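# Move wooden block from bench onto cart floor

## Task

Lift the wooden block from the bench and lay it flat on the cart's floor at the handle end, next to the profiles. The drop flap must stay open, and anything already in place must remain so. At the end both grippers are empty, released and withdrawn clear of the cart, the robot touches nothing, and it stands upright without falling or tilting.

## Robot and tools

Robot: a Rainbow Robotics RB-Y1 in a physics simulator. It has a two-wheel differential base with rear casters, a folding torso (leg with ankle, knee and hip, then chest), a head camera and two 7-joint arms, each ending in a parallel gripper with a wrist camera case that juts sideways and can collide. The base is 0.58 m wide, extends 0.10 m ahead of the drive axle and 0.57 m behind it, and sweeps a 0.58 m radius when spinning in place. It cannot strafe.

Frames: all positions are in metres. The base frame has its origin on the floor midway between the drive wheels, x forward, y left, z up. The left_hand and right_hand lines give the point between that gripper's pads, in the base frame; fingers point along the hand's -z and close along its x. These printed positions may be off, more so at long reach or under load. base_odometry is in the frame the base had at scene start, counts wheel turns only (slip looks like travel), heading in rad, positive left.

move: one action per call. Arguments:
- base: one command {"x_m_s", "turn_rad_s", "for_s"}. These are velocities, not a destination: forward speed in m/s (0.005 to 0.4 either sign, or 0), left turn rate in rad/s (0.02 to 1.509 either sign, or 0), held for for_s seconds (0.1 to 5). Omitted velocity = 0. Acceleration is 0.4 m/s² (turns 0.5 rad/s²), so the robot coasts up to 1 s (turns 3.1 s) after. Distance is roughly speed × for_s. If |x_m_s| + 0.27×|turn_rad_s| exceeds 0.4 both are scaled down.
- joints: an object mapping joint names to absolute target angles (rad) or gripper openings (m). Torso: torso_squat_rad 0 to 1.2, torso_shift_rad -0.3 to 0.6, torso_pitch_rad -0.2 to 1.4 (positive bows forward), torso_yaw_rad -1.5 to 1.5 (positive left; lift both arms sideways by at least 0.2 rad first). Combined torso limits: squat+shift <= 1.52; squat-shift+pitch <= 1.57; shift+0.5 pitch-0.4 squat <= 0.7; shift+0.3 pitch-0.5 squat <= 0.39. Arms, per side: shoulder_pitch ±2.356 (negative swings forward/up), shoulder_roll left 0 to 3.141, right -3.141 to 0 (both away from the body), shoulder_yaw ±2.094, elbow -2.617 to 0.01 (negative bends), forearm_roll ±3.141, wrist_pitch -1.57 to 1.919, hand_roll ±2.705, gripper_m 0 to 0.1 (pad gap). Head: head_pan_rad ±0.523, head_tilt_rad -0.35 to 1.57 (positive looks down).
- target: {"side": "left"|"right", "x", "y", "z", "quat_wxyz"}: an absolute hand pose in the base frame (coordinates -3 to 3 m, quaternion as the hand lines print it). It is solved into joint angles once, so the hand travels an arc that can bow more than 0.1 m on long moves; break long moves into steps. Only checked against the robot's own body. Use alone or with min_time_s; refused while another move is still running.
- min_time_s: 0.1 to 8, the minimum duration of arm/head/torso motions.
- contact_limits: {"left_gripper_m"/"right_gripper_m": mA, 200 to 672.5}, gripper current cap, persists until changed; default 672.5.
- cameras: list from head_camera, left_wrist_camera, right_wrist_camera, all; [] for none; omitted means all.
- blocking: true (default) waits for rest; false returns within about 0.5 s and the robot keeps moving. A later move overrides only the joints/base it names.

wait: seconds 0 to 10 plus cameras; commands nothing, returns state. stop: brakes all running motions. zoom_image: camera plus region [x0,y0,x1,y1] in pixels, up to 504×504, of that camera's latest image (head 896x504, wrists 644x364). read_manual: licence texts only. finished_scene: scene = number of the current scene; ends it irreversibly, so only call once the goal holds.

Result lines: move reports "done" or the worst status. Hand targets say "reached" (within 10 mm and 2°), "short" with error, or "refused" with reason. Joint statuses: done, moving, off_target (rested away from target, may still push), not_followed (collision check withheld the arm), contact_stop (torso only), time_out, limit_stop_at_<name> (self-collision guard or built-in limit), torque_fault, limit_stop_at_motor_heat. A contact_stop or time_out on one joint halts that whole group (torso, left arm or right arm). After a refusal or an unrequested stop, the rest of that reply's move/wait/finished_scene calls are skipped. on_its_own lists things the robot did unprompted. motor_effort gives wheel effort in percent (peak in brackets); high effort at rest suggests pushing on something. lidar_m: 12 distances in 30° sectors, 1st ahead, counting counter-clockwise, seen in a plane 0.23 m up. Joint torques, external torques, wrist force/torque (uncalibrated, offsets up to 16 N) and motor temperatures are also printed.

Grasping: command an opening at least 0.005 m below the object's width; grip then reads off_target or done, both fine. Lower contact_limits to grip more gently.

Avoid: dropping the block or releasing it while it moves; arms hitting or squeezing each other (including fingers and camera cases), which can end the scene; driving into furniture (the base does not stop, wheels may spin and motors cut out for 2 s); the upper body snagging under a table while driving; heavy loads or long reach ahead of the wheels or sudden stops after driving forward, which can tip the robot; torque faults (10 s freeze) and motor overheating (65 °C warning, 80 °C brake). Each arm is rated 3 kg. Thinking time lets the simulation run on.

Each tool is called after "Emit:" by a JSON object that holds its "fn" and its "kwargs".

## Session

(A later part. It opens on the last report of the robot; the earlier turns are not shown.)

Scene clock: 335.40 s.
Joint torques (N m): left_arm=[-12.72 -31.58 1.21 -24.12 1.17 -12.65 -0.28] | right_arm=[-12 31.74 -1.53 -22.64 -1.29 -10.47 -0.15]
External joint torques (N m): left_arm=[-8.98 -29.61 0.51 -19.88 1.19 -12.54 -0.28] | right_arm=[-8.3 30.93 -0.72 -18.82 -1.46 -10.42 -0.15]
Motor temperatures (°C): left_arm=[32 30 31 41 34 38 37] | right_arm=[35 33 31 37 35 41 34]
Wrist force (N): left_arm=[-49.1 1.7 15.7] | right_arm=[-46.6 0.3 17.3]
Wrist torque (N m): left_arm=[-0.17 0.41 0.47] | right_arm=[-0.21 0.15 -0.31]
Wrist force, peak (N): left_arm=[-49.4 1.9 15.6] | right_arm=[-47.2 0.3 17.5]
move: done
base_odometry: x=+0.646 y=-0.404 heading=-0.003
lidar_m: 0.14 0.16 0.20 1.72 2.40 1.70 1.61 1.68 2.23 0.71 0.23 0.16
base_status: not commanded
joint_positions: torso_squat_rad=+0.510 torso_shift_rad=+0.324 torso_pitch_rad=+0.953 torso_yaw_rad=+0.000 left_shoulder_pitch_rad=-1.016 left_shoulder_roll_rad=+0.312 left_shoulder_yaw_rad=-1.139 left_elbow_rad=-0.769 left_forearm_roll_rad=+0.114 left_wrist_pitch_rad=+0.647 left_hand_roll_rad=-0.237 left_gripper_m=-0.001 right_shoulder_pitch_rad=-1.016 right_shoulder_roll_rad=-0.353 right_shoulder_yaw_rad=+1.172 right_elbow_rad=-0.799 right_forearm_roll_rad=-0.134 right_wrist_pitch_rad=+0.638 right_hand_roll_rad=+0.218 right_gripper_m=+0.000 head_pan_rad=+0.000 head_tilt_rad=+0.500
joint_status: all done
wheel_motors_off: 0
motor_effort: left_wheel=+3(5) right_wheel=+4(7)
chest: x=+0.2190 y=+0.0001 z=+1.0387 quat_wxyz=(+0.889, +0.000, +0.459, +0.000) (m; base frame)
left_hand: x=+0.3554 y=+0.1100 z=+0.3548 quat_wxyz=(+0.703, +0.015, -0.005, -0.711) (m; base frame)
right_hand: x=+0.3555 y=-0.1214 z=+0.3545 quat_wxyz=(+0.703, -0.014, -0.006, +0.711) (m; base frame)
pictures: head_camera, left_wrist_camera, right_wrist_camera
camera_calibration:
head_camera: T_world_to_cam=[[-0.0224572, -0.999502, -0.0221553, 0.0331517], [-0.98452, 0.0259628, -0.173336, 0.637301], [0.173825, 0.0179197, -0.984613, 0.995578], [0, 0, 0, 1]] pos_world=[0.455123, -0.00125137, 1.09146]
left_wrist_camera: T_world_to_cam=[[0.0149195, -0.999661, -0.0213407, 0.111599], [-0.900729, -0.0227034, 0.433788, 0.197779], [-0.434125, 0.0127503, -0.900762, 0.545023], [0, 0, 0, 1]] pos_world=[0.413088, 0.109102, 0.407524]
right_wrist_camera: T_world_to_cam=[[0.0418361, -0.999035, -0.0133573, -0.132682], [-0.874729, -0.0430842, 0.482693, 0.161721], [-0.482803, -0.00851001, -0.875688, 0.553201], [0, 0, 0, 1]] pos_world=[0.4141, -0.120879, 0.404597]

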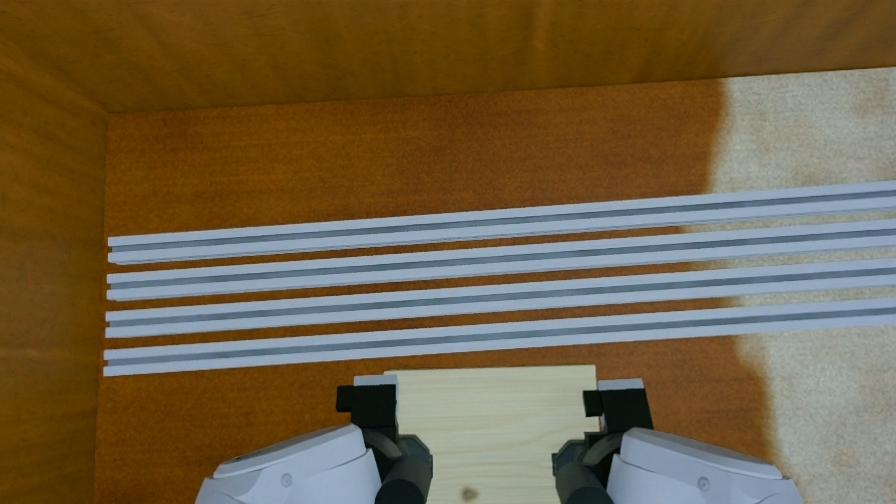

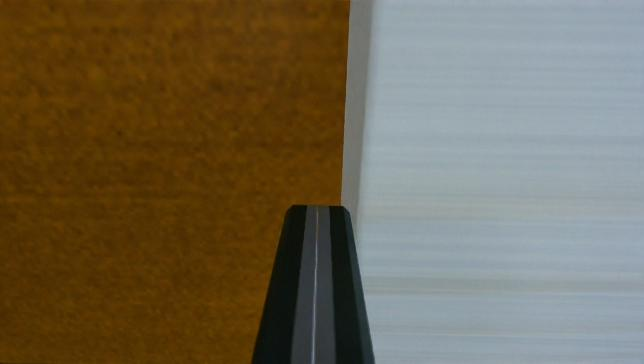

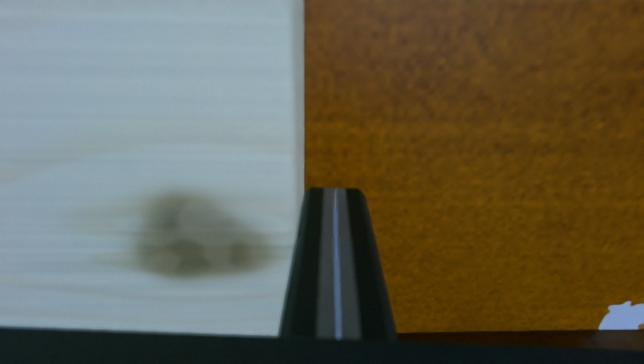

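Emit:
{"fn": "move", "kwargs": {"joints": {"left_shoulder_roll_rad":0.40,"right_shoulder_roll_rad":-0.44}, "min_time_s": 2.5}}

Scene clock: 339.13 s.
Joint torques (N m): left_arm=[-4.51 0.47 1.53 -4.09 -0.13 -0.44 -0.21] | right_arm=[-5.34 -2.98 -1.57 -3.71 0 -0.17 -0.05]
External joint torques (N m): left_arm=[-0.71 0.05 0.56 -0.59 -0.07 -0.46 -0.21] | right_arm=[-1.6 -1.45 -0.5 -0.62 -0.2 -0.25 -0.05]
Motor temperatures (°C): left_arm=[32 30 31 41 34 37 37] | right_arm=[35 33 31 37 35 41 34]
Wrist force (N): left_arm=[0.5 -0.6 -8.0] | right_arm=[0.9 2.0 -5.5]
Wrist torque (N m): left_arm=[-0.16 0.11 0.09] | right_arm=[-0.19 0.18 -0.09]
Wrist force, peak (N): left_arm=[-49.3 2.0 15.9] | right_arm=[-47.4 0.0 17.8]
move: done
base_odometry: x=+0.646 y=-0.404 heading=-0.003
lidar_m: 0.15 0.15 0.20 1.71 2.39 1.71 1.62 1.69 2.24 0.70 0.22 0.16
base_status: not commanded
joint_positions: torso_squat_rad=+0.510 torso_shift_rad=+0.325 torso_pitch_rad=+0.955 torso_yaw_rad=+0.000 left_shoulder_pitch_rad=-1.018 left_shoulder_roll_rad=+0.400 left_shoulder_yaw_rad=-1.139 left_elbow_rad=-0.774 left_forearm_roll_rad=+0.114 left_wrist_pitch_rad=+0.644 left_hand_roll_rad=-0.237 left_gripper_m=+0.000 right_shoulder_pitch_rad=-1.018 right_shoulder_roll_rad=-0.440 right_shoulder_yaw_rad=+1.172 right_elbow_rad=-0.804 right_forearm_roll_rad=-0.134 right_wrist_pitch_rad=+0.635 right_hand_roll_rad=+0.218 right_gripper_m=+0.000 head_pan_rad=+0.000 head_tilt_rad=+0.500
joint_status: all done
wheel_motors_off: 0
motor_effort: left_wheel=+2(4) right_wheel=+5(5)
chest: x=+0.2195 y=+0.0001 z=+1.0382 quat_wxyz=(+0.888, +0.000, +0.459, +0.000) (m; base frame)
left_hand: x=+0.3756 y=+0.1682 z=+0.3501 quat_wxyz=(+0.702, +0.051, +0.012, -0.710) (m; base frame)
right_hand: x=+0.3752 y=-0.1795 z=+0.3507 quat_wxyz=(+0.702, -0.050, +0.012, +0.710) (m; base frame)
pictures: head_camera, left_wrist_camera, right_wrist_camera
camera_calibration:
head_camera: T_world_to_cam=[[-0.0225046, -0.999504, -0.0220258, 0.0330305], [-0.984764, 0.0259619, -0.171946, 0.636449], [0.172432, 0.0178206, -0.98486, 0.995577], [0, 0, 0, 1]] pos_world=[0.455826, -0.00125112, 1.09067]
left_wrist_camera: T_world_to_cam=[[0.0184642, -0.995195, -0.0961589, 0.193555], [-0.912043, -0.0561727, 0.40623, 0.238823], [-0.409679, 0.0802003, -0.908697, 0.531053], [0, 0, 0, 1]] pos_world=[0.431804, 0.163449, 0.404161]
right_wrist_camera: T_world_to_cam=[[0.0389925, -0.99724, 0.0631899, -0.216979], [-0.887185, -0.00545401, 0.461381, 0.1971], [-0.459763, -0.0740515, -0.884949, 0.541745], [0, 0, 0, 1]] pos_world=[0.432399, -0.175188, 0.40219]

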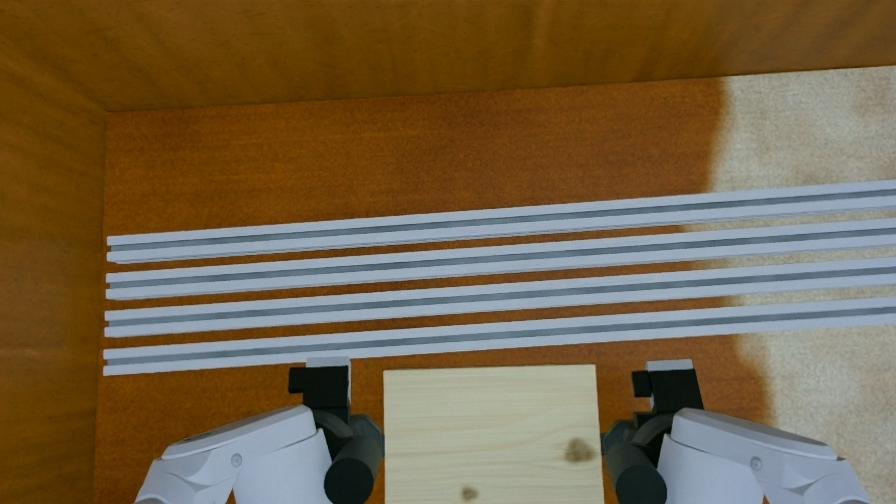

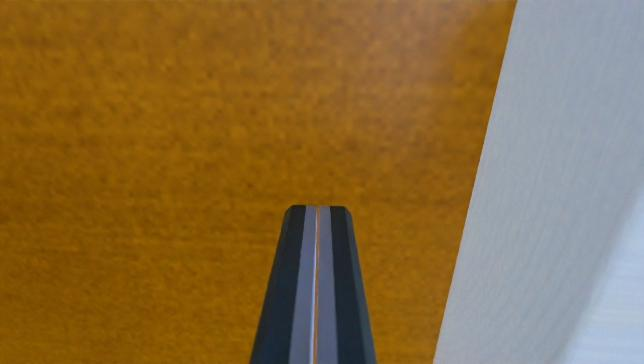

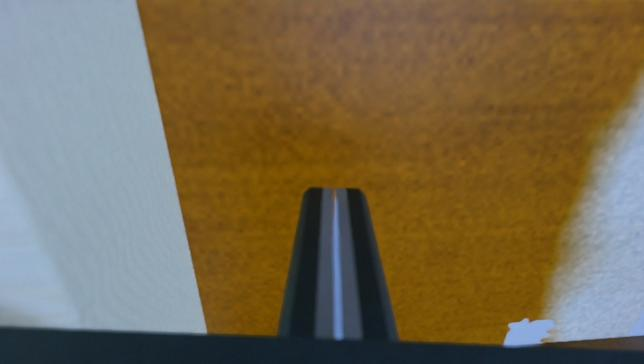

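Emit:
{"fn": "move", "kwargs": {"joints": {"left_shoulder_pitch_rad":-1.4}, "min_time_s": 2, "cameras": []}}

Emit:
{"fn": "move", "kwargs": {"target": {"side":"right","x":0.352,"y":-0.15,"z":0.352,"quat_wxyz":[0.7071,0,0,0.7071]}, "cameras": ["head_camera"]}}

Emit:
{"fn": "move", "kwargs": {"target": {"side":"right","x":0.352,"y":-0.06,"z":0.352,"quat_wxyz":[0.7071,0,0,0.7071]}, "min_time_s": 3}}

Scene clock: 344.70 s.
Joint torques (N m): left_arm=[-13.32 0.38 4.44 -4.7 -0.63 -0.69 -0.26] | right_arm=[-5.07 -2.9 -1.88 -3.63 -0.09 -0.08 -0.07]
External joint torques (N m): left_arm=[0.26 -0.47 1.12 -0.25 -0.21 -0.38 -0.26] | right_arm=[-1.34 -1.38 -0.82 -0.54 -0.29 -0.15 -0.07]
Motor temperatures (°C): left_arm=[32 30 31 40 34 36 37] | right_arm=[35 32 31 36 35 40 34]
Wrist force (N): left_arm=[0.1 -2.1 -7.2] | right_arm=[0.6 3.0 -5.0]
Wrist torque (N m): left_arm=[-0.03 0.10 0.09] | right_arm=[-0.29 0.13 -0.09]
Wrist force, peak (N): left_arm=[1.7 -0.4 -8.7] | right_arm=[0.9 2.7 -6.1]
move: done
base_odometry: x=+0.646 y=-0.404 heading=-0.003
lidar_m: 0.13 0.14 0.21 1.72 2.39 1.69 1.62 1.70 2.23 0.70 0.23 0.16
base_status: not commanded
joint_positions: torso_squat_rad=+0.510 torso_shift_rad=+0.325 torso_pitch_rad=+0.955 torso_yaw_rad=+0.000 left_shoulder_pitch_rad=-1.400 left_shoulder_roll_rad=+0.400 left_shoulder_yaw_rad=-1.139 left_elbow_rad=-0.774 left_forearm_roll_rad=+0.114 left_wrist_pitch_rad=+0.644 left_hand_roll_rad=-0.237 left_gripper_m=+0.000 right_shoulder_pitch_rad=-1.018 right_shoulder_roll_rad=-0.440 right_shoulder_yaw_rad=+1.172 right_elbow_rad=-0.804 right_forearm_roll_rad=-0.134 right_wrist_pitch_rad=+0.635 right_hand_roll_rad=+0.218 right_gripper_m=+0.000 head_pan_rad=+0.000 head_tilt_rad=+0.500
joint_status: all done
wheel_motors_off: 0
motor_effort: left_wheel=+1(3) right_wheel=+3(5)
chest: x=+0.2195 y=+0.0001 z=+1.0382 quat_wxyz=(+0.888, +0.000, +0.459, +0.000) (m; base frame)
left_hand: x=+0.6190 y=+0.0774 z=+0.4377 quat_wxyz=(+0.668, +0.140, -0.153, -0.715) (m; base frame)
right_hand: x=+0.3752 y=-0.1795 z=+0.3507 quat_wxyz=(+0.702, -0.050, +0.012, +0.710) (m; base frame)
pictures: none
No camera images: "cameras" was empty.

Scene clock: 345.30 s.
Joint torques (N m): left_arm=[-12.42 -0.08 4.16 -4.42 -0.47 -0.79 -0.29] | right_arm=[-3.02 -0.49 -1.04 -3.41 0.3 0.04 -0.01]
External joint torques (N m): left_arm=[1.16 -0.93 0.83 0.03 -0.06 -0.48 -0.29] | right_arm=[0.23 0.37 -0.1 0.13 0.16 0.11 -0.01]
Motor temperatures (°C): left_arm=[32 30 31 40 34 36 37] | right_arm=[35 32 31 36 35 40 34]
Wrist force (N): left_arm=[0.3 -3.1 -7.4] | right_arm=[0.5 2.2 -5.5]
Wrist torque (N m): left_arm=[0.08 0.10 0.11] | right_arm=[-0.26 0.17 -0.11]
Wrist force, peak (N): left_arm=[0.9 -3.2 -7.8] | right_arm=[2.5 3.8 -5.2]
move: done
base_odometry: x=+0.646 y=-0.404 heading=-0.003
lidar_m: 0.14 0.15 0.21 1.72 2.39 1.70 1.62 1.69 2.24 0.72 0.23 0.16
base_status: not commanded
joint_positions: torso_squat_rad=+0.510 torso_shift_rad=+0.325 torso_pitch_rad=+0.955 torso_yaw_rad=+0.000 left_shoulder_pitch_rad=-1.400 left_shoulder_roll_rad=+0.400 left_shoulder_yaw_rad=-1.139 left_elbow_rad=-0.774 left_forearm_roll_rad=+0.114 left_wrist_pitch_rad=+0.644 left_hand_roll_rad=-0.237 left_gripper_m=+0.000 right_shoulder_pitch_rad=-0.997 right_shoulder_roll_rad=-0.432 right_shoulder_yaw_rad=+1.176 right_elbow_rad=-0.843 right_forearm_roll_rad=-0.202 right_wrist_pitch_rad=+0.598 right_hand_roll_rad=+0.256 right_gripper_m=+0.000 head_pan_rad=+0.000 head_tilt_rad=+0.500
joint_status: all done
wheel_motors_off: 0
motor_effort: left_wheel=-2(3) right_wheel=+2(4)
chest: x=+0.2196 y=+0.0001 z=+1.0382 quat_wxyz=(+0.888, +0.000, +0.459, +0.000) (m; base frame)
left_hand: x=+0.6191 y=+0.0774 z=+0.4377 quat_wxyz=(+0.668, +0.140, -0.153, -0.715) (m; base frame)
right_hand: x=+0.3529 y=-0.1500 z=+0.3523 quat_wxyz=(+0.708, -0.003, -0.001, +0.706) (m; base frame)
right_hand_status: reached (checked arc, planned for 0.2 s): 1 mm and 0.4 deg off.
pictures: head_camera
camera_calibration:
head_camera: T_world_to_cam=[[-0.0226033, -0.999502, -0.0220414, 0.0330928], [-0.984762, 0.0260617, -0.171942, 0.636444], [0.172431, 0.0178191, -0.98486, 0.995578], [0, 0, 0, 1]] pos_world=[0.455826, -0.00125082, 1.09067]

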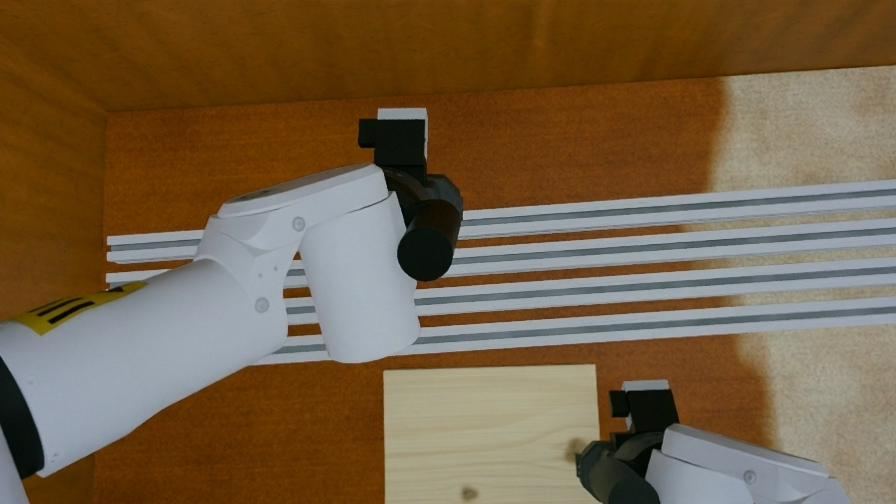

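Scene clock: 348.63 s.
Joint torques (N m): left_arm=[-12.62 0.28 4.23 -4.59 -0.46 -0.77 -0.28] | right_arm=[-9.19 12.58 -2.61 -6.62 0.24 -1.83 -0.32]
External joint torques (N m): left_arm=[0.96 -0.56 0.91 -0.14 -0.04 -0.46 -0.29] | right_arm=[-4.17 7.98 -2.17 -3.17 0.11 -1.77 -0.32]
Motor temperatures (°C): left_arm=[32 29 31 40 34 36 37] | right_arm=[35 32 31 35 35 40 34]
Wrist force (N): left_arm=[0.4 -3.0 -7.5] | right_arm=[-6.6 4.2 -7.4]
Wrist torque (N m): left_arm=[0.08 0.14 0.07] | right_arm=[-0.27 0.16 -0.01]
Wrist force, peak (N): left_arm=[0.9 -2.9 -8.0] | right_arm=[-16.3 0.5 1.3]
move: done
base_odometry: x=+0.646 y=-0.404 heading=-0.003
lidar_m: 0.15 0.15 0.22 1.73 2.39 1.70 1.61 1.68 2.24 0.70 0.23 0.16
base_status: not commanded
joint_positions: torso_squat_rad=+0.510 torso_shift_rad=+0.325 torso_pitch_rad=+0.955 torso_yaw_rad=+0.000 left_shoulder_pitch_rad=-1.400 left_shoulder_roll_rad=+0.400 left_shoulder_yaw_rad=-1.139 left_elbow_rad=-0.774 left_forearm_roll_rad=+0.114 left_wrist_pitch_rad=+0.644 left_hand_roll_rad=-0.237 left_gripper_m=+0.000 right_shoulder_pitch_rad=-1.110 right_shoulder_roll_rad=-0.124 right_shoulder_yaw_rad=+1.172 right_elbow_rad=-0.503 right_forearm_roll_rad=-0.189 right_wrist_pitch_rad=+0.585 right_hand_roll_rad=+0.246 right_gripper_m=+0.000 head_pan_rad=+0.000 head_tilt_rad=+0.500
joint_status: all done
wheel_motors_off: 0
motor_effort: left_wheel=-4(5) right_wheel=+4(6)
chest: x=+0.2196 y=+0.0001 z=+1.0382 quat_wxyz=(+0.888, +0.000, +0.459, +0.000) (m; base frame)
left_hand: x=+0.6191 y=+0.0773 z=+0.4377 quat_wxyz=(+0.668, +0.140, -0.153, -0.715) (m; base frame)
right_hand: x=+0.3515 y=-0.0622 z=+0.3518 quat_wxyz=(+0.707, -0.001, +0.001, +0.707) (m; base frame)
right_hand_status: reached (checked arc, planned for 3.0 s): 2 mm and 0.2 deg off.
pictures: head_camera, left_wrist_camera, right_wrist_camera
camera_calibration:
head_camera: T_world_to_cam=[[-0.0227334, -0.999503, -0.0218598, 0.0329548], [-0.984759, 0.0261586, -0.171943, 0.636444], [0.17243, 0.0176178, -0.984864, 0.995583], [0, 0, 0, 1]] pos_world=[0.455826, -0.00125002, 1.09067]
left_wrist_camera: T_world_to_cam=[[-0.0417419, -0.9991, 0.00747213, 0.099197], [-0.997297, 0.0421168, 0.0602079, 0.616826], [-0.0604684, -0.00493874, -0.998158, 0.547283], [0, 0, 0, 1]] pos_world=[0.652393, 0.0758319, 0.508396]
right_wrist_camera: T_world_to_cam=[[0.0288163, -0.999305, -0.0236291, -0.0652088], [-0.861298, -0.0368194, 0.506764, 0.149234], [-0.507282, 0.00574863, -0.861761, 0.553985], [0, 0, 0, 1]] pos_world=[0.41144, -0.0628535, 0.400235]

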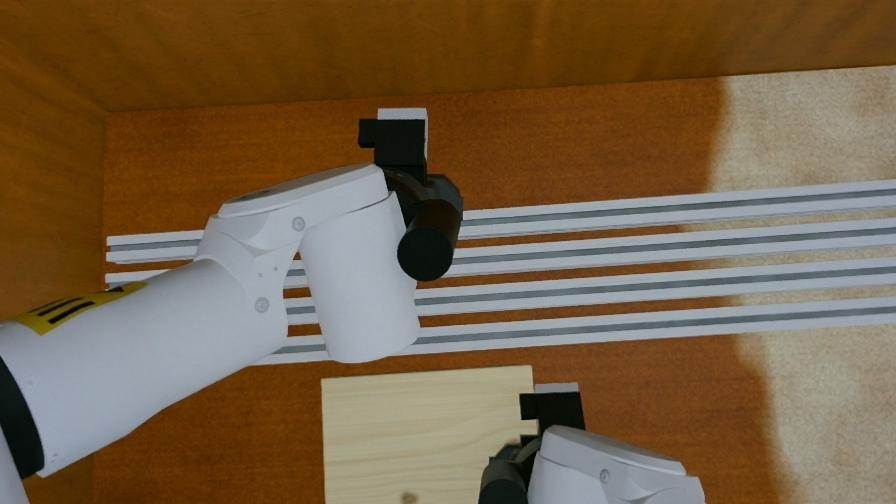

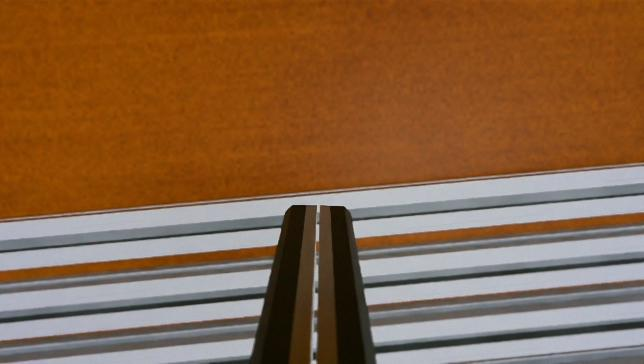

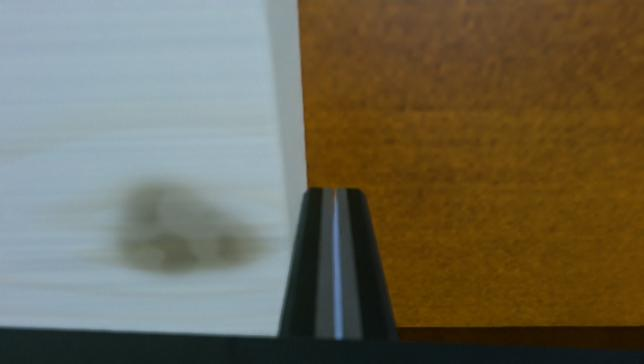

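Emit:
{"fn": "move", "kwargs": {"target": {"side":"right","x":0.348,"y":0.04,"z":0.352,"quat_wxyz":[0.7071,0,0,0.7071]}, "min_time_s": 3}}

Scene clock: 352.70 s.
Joint torques (N m): left_arm=[-12.75 0.19 4.26 -4.52 -0.49 -0.8 -0.16] | right_arm=[-9.46 16.28 -0.05 -6.41 -0.28 -2.72 -0.34]
External joint torques (N m): left_arm=[0.83 -0.65 0.93 -0.07 -0.07 -0.48 -0.16] | right_arm=[-3.6 9 0.69 -3.18 -0.43 -2.18 -0.35]
Motor temperatures (°C): left_arm=[32 29 31 40 34 35 37] | right_arm=[35 32 31 35 35 39 34]
Wrist force (N): left_arm=[0.4 -2.8 -6.7] | right_arm=[-8.9 3.1 -6.9]
Wrist torque (N m): left_arm=[-0.01 0.14 0.10] | right_arm=[-0.26 0.28 -0.06]
Wrist force, peak (N): left_arm=[0.8 -3.5 -8.1] | right_arm=[-9.9 5.8 -6.3]
move: short
base_odometry: x=+0.646 y=-0.404 heading=-0.003
lidar_m: 0.15 0.15 0.21 1.72 2.39 1.70 1.62 1.67 2.23 0.71 0.23 0.16
base_status: not commanded
joint_positions: torso_squat_rad=+0.510 torso_shift_rad=+0.325 torso_pitch_rad=+0.955 torso_yaw_rad=+0.000 left_shoulder_pitch_rad=-1.400 left_shoulder_roll_rad=+0.400 left_shoulder_yaw_rad=-1.139 left_elbow_rad=-0.774 left_forearm_roll_rad=+0.114 left_wrist_pitch_rad=+0.644 left_hand_roll_rad=-0.237 left_gripper_m=+0.000 right_shoulder_pitch_rad=-1.214 right_shoulder_roll_rad=-0.002 right_shoulder_yaw_rad=+1.563 right_elbow_rad=-0.359 right_forearm_roll_rad=-0.365 right_wrist_pitch_rad=+0.293 right_hand_roll_rad=-0.014 right_gripper_m=+0.000 head_pan_rad=+0.000 head_tilt_rad=+0.500
joint_status: all done
wheel_motors_off: 0
motor_effort: left_wheel=-3(5) right_wheel=+2(6)
chest: x=+0.2196 y=+0.0001 z=+1.0382 quat_wxyz=(+0.888, +0.000, +0.459, +0.000) (m; base frame)
left_hand: x=+0.6191 y=+0.0773 z=+0.4377 quat_wxyz=(+0.668, +0.140, -0.153, -0.715) (m; base frame)
right_hand: x=+0.3469 y=+0.0322 z=+0.3664 quat_wxyz=(+0.702, +0.076, -0.102, +0.701) (m; base frame)
right_hand_status: short (checked arc, as near as the solve gets, planned for 3.0 s): 16 mm and 14.7 deg off.
pictures: head_camera, left_wrist_camera, right_wrist_camera
camera_calibration:
head_camera: T_world_to_cam=[[-0.0227334, -0.999503, -0.0218598, 0.0329548], [-0.984759, 0.0261586, -0.171943, 0.636444], [0.17243, 0.0176178, -0.984864, 0.995583], [0, 0, 0, 1]] pos_world=[0.455826, -0.00125002, 1.09067]
left_wrist_camera: T_world_to_cam=[[-0.0417418, -0.9991, 0.00747303, 0.0991972], [-0.997297, 0.0421168, 0.0602149, 0.616828], [-0.0604755, -0.00493934, -0.998157, 0.547188], [0, 0, 0, 1]] pos_world=[0.652393, 0.0758319, 0.508296]
right_wrist_camera: T_world_to_cam=[[0.0337499, -0.960796, -0.275194, 0.118896], [-0.879068, -0.159542, 0.449206, 0.172603], [-0.475501, 0.226754, -0.849989, 0.541307], [0, 0, 0, 1]] pos_world=[0.405108, 0.0190287, 0.41529]

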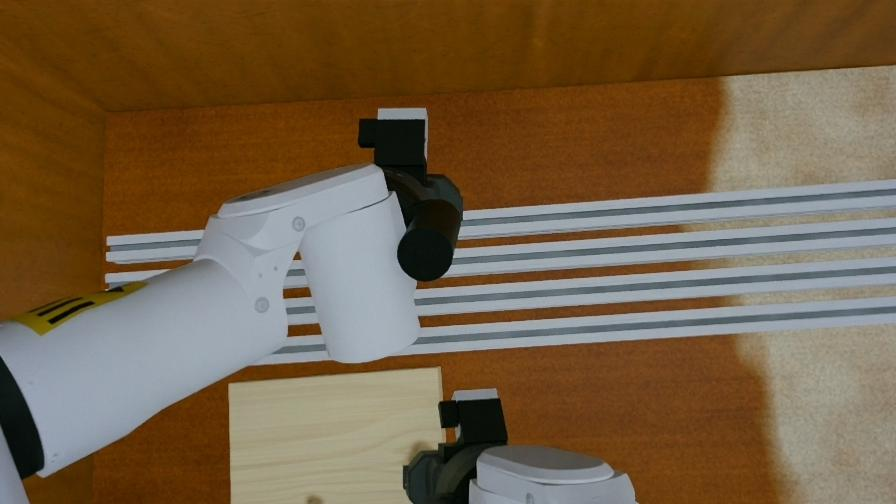

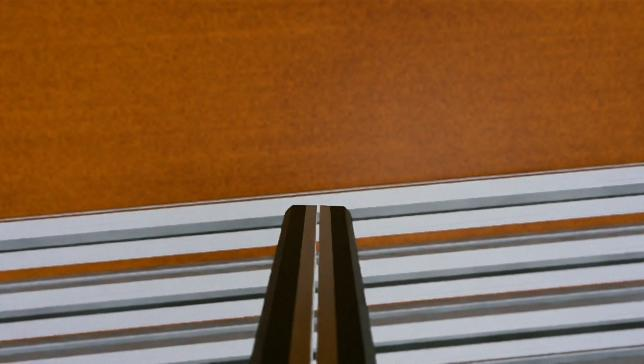

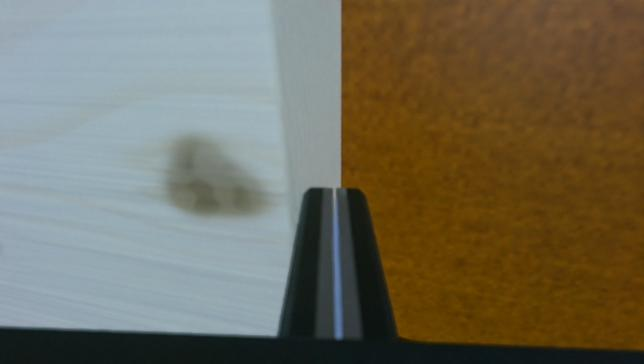

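Emit:
{"fn": "move", "kwargs": {"target": {"side":"right","x":0.35,"y":-0.14,"z":0.37,"quat_wxyz":[0.7071,0,0,0.7071]}, "cameras": []}}

Emit:
{"fn": "move", "kwargs": {"joints": {"torso_squat_rad":0.1,"torso_shift_rad":0.0,"torso_pitch_rad":0.2}, "min_time_s": 4, "cameras": ["head_camera"]}}

Emit:
{"fn": "move", "kwargs": {"base": {"x_m_s":-0.25,"for_s":2.6}, "cameras": ["head_camera"]}}

Scene clock: 356.30 s.
Joint torques (N m): left_arm=[-12.96 -0.46 4.09 -4.64 -0.43 -0.72 -0.31] | right_arm=[-3.86 0.29 -2.79 -4.47 0.09 -0.18 -0.1]
External joint torques (N m): left_arm=[0.62 -1.3 0.77 -0.19 -0.02 -0.41 -0.31] | right_arm=[0.7 1.62 -1.24 -0.53 -0.06 -0.13 -0.1]
Motor temperatures (°C): left_arm=[32 29 31 39 34 35 37] | right_arm=[35 32 31 34 35 39 34]
Wrist force (N): left_arm=[0.9 -2.8 -7.4] | right_arm=[0.8 2.8 -5.5]
Wrist torque (N m): left_arm=[0.09 0.19 0.10] | right_arm=[-0.30 0.22 -0.11]
Wrist force, peak (N): left_arm=[1.1 -2.5 -8.0] | right_arm=[-9.5 3.7 -7.7]
move: done
base_odometry: x=+0.646 y=-0.404 heading=-0.003
lidar_m: 0.14 0.15 0.21 1.72 2.40 1.70 1.61 1.67 2.26 0.71 0.22 0.16
base_status: not commanded
joint_positions: torso_squat_rad=+0.510 torso_shift_rad=+0.325 torso_pitch_rad=+0.955 torso_yaw_rad=+0.000 left_shoulder_pitch_rad=-1.400 left_shoulder_roll_rad=+0.400 left_shoulder_yaw_rad=-1.139 left_elbow_rad=-0.774 left_forearm_roll_rad=+0.114 left_wrist_pitch_rad=+0.644 left_hand_roll_rad=-0.237 left_gripper_m=+0.000 right_shoulder_pitch_rad=-1.147 right_shoulder_roll_rad=-0.527 right_shoulder_yaw_rad=+1.529 right_elbow_rad=-1.021 right_forearm_roll_rad=-0.291 right_wrist_pitch_rad=+0.669 right_hand_roll_rad=-0.050 right_gripper_m=+0.000 head_pan_rad=+0.000 head_tilt_rad=+0.500
joint_status: all done
wheel_motors_off: 0
motor_effort: left_wheel=-4(4) right_wheel=+4(7)
chest: x=+0.2196 y=+0.0001 z=+1.0382 quat_wxyz=(+0.888, +0.000, +0.459, +0.000) (m; base frame)
left_hand: x=+0.6191 y=+0.0774 z=+0.4377 quat_wxyz=(+0.668, +0.140, -0.153, -0.715) (m; base frame)
right_hand: x=+0.3498 y=-0.1401 z=+0.3703 quat_wxyz=(+0.707, +0.001, +0.002, +0.708) (m; base frame)
right_hand_status: reached (checked arc, planned for 1.0 s): 0 mm and 0.2 deg off.
pictures: none
No camera images: "cameras" was empty.

Scene clock: 360.60 s.
Joint torques (N m): left_arm=[-23.38 5.92 8.08 -2.24 -1.12 -0.83 -0.25] | right_arm=[-20.48 -5.11 -6.87 -1.06 0.77 0.11 -0.08]
External joint torques (N m): left_arm=[1.82 -1.54 1.3 0.05 -0.13 -0.44 -0.27] | right_arm=[-0.11 1.54 -0.07 -0.42 -0.11 0.09 -0.08]
Motor temperatures (°C): left_arm=[32 29 31 39 34 34 37] | right_arm=[35 31 31 34 35 39 34]
Wrist force (N): left_arm=[1.2 -5.8 -4.1] | right_arm=[0.5 6.0 -4.2]
Wrist torque (N m): left_arm=[0.19 0.23 0.05] | right_arm=[-0.45 0.12 -0.08]
Wrist force, peak (N): left_arm=[0.3 -2.9 -7.9] | right_arm=[0.5 6.4 -4.5]
move: done
base_odometry: x=+0.646 y=-0.404 heading=-0.003
lidar_m: 0.14 0.15 0.20 1.72 2.40 1.71 1.60 1.67 2.25 0.71 0.23 0.15
base_status: not commanded
joint_positions: torso_squat_rad=+0.100 torso_shift_rad=+0.000 torso_pitch_rad=+0.200 torso_yaw_rad=+0.000 left_shoulder_pitch_rad=-1.400 left_shoulder_roll_rad=+0.400 left_shoulder_yaw_rad=-1.139 left_elbow_rad=-0.774 left_forearm_roll_rad=+0.114 left_wrist_pitch_rad=+0.644 left_hand_roll_rad=-0.237 left_gripper_m=+0.000 right_shoulder_pitch_rad=-1.147 right_shoulder_roll_rad=-0.527 right_shoulder_yaw_rad=+1.529 right_elbow_rad=-1.021 right_forearm_roll_rad=-0.291 right_wrist_pitch_rad=+0.669 right_hand_roll_rad=-0.050 right_gripper_m=+0.000 head_pan_rad=+0.000 head_tilt_rad=+0.500
joint_status: all done
wheel_motors_off: 0
motor_effort: left_wheel=+0(6) right_wheel=+1(6)
chest: x=-0.1666 y=+0.0001 z=+1.2803 quat_wxyz=(+0.995, +0.000, +0.100, +0.000) (m; base frame)
left_hand: x=+0.5359 y=+0.0775 z=+1.1168 quat_wxyz=(+0.564, +0.393, -0.388, -0.613) (m; base frame)
right_hand: x=+0.3860 y=-0.1400 z=+0.8832 quat_wxyz=(+0.657, -0.260, -0.259, +0.658) (m; base frame)
pictures: head_camera
camera_calibration:
head_camera: T_world_to_cam=[[-0.00129818, -0.999504, -0.0314649, 0.0452912], [-0.599385, 0.0259642, -0.80004, 1.16614], [0.80046, 0.017821, -0.599121, 0.911391], [0, 0, 0, 1]] pos_world=[-0.0305047, -0.00125112, 1.48042]

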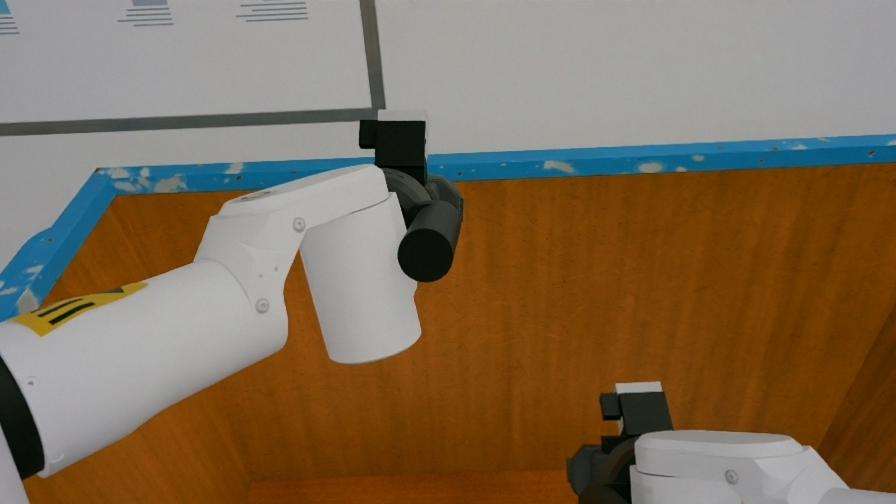

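Scene clock: 364.20 s.
Joint torques (N m): left_arm=[-23.6 6.04 7.92 -2.14 -1.04 -0.71 -0.21] | right_arm=[-21.15 -4.93 -6.67 -0.7 0.73 -0.02 -0.19]
External joint torques (N m): left_arm=[1.6 -1.42 1.14 0.14 -0.05 -0.31 -0.23] | right_arm=[-0.78 1.72 0.13 -0.06 -0.16 -0.05 -0.18]
Motor temperatures (°C): left_arm=[32 29 31 39 34 34 37] | right_arm=[35 31 31 34 35 38 34]
Wrist force (N): left_arm=[0.4 -6.2 -4.2] | right_arm=[0.9 6.0 -3.4]
Wrist torque (N m): left_arm=[0.23 0.13 0.11] | right_arm=[-0.42 0.23 -0.10]
Wrist force, peak (N): left_arm=[1.9 -6.3 -4.6] | right_arm=[0.4 7.0 -4.3]
move: done
base_odometry: x=-0.004 y=-0.402 heading=-0.005
lidar_m: 0.80 0.82 1.35 4.46 1.45 1.02 0.97 1.01 1.35 3.34 2.36 0.85
base_status: done (sent for 2.6 of 2.6 s)
joint_positions: torso_squat_rad=+0.100 torso_shift_rad=+0.000 torso_pitch_rad=+0.200 torso_yaw_rad=+0.000 left_shoulder_pitch_rad=-1.400 left_shoulder_roll_rad=+0.400 left_shoulder_yaw_rad=-1.139 left_elbow_rad=-0.774 left_forearm_roll_rad=+0.114 left_wrist_pitch_rad=+0.644 left_hand_roll_rad=-0.237 left_gripper_m=+0.000 right_shoulder_pitch_rad=-1.147 right_shoulder_roll_rad=-0.526 right_shoulder_yaw_rad=+1.529 right_elbow_rad=-1.021 right_forearm_roll_rad=-0.291 right_wrist_pitch_rad=+0.669 right_hand_roll_rad=-0.050 right_gripper_m=+0.000 head_pan_rad=+0.000 head_tilt_rad=+0.500
joint_status: not commanded
wheel_motors_off: 0
motor_effort: left_wheel=-23(38) right_wheel=+24(44)
chest: x=-0.1666 y=+0.0001 z=+1.2803 quat_wxyz=(+0.995, +0.000, +0.100, +0.000) (m; base frame)
left_hand: x=+0.5359 y=+0.0775 z=+1.1168 quat_wxyz=(+0.564, +0.393, -0.388, -0.613) (m; base frame)
right_hand: x=+0.3859 y=-0.1400 z=+0.8831 quat_wxyz=(+0.657, -0.259, -0.259, +0.658) (m; base frame)
pictures: head_camera
camera_calibration:
head_camera: T_world_to_cam=[[-0.00130067, -0.999504, -0.0314614, 0.045286], [-0.599448, 0.0259614, -0.799993, 1.16613], [0.800413, 0.0178189, -0.599184, 0.911404], [0, 0, 0, 1]] pos_world=[-0.0304047, -0.00125112, 1.48042]

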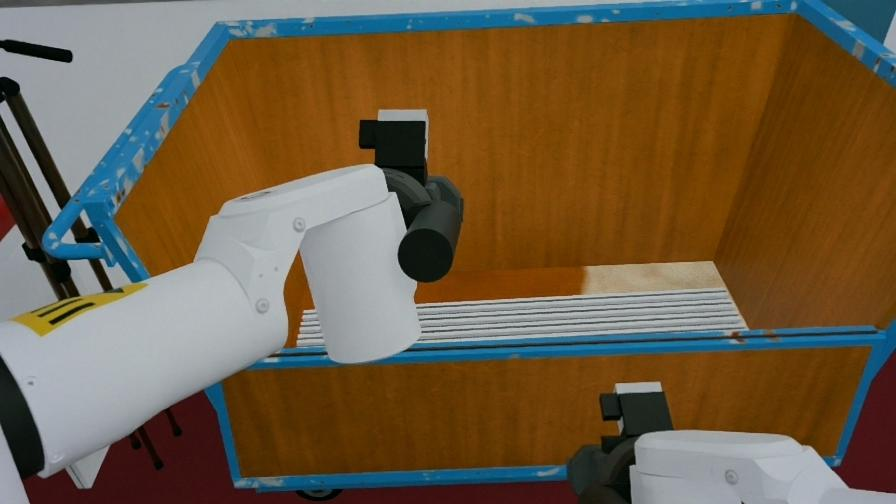

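Emit:
{"fn": "finished_scene", "kwargs": {"scene": 2}}

The scene is finished: the task was done.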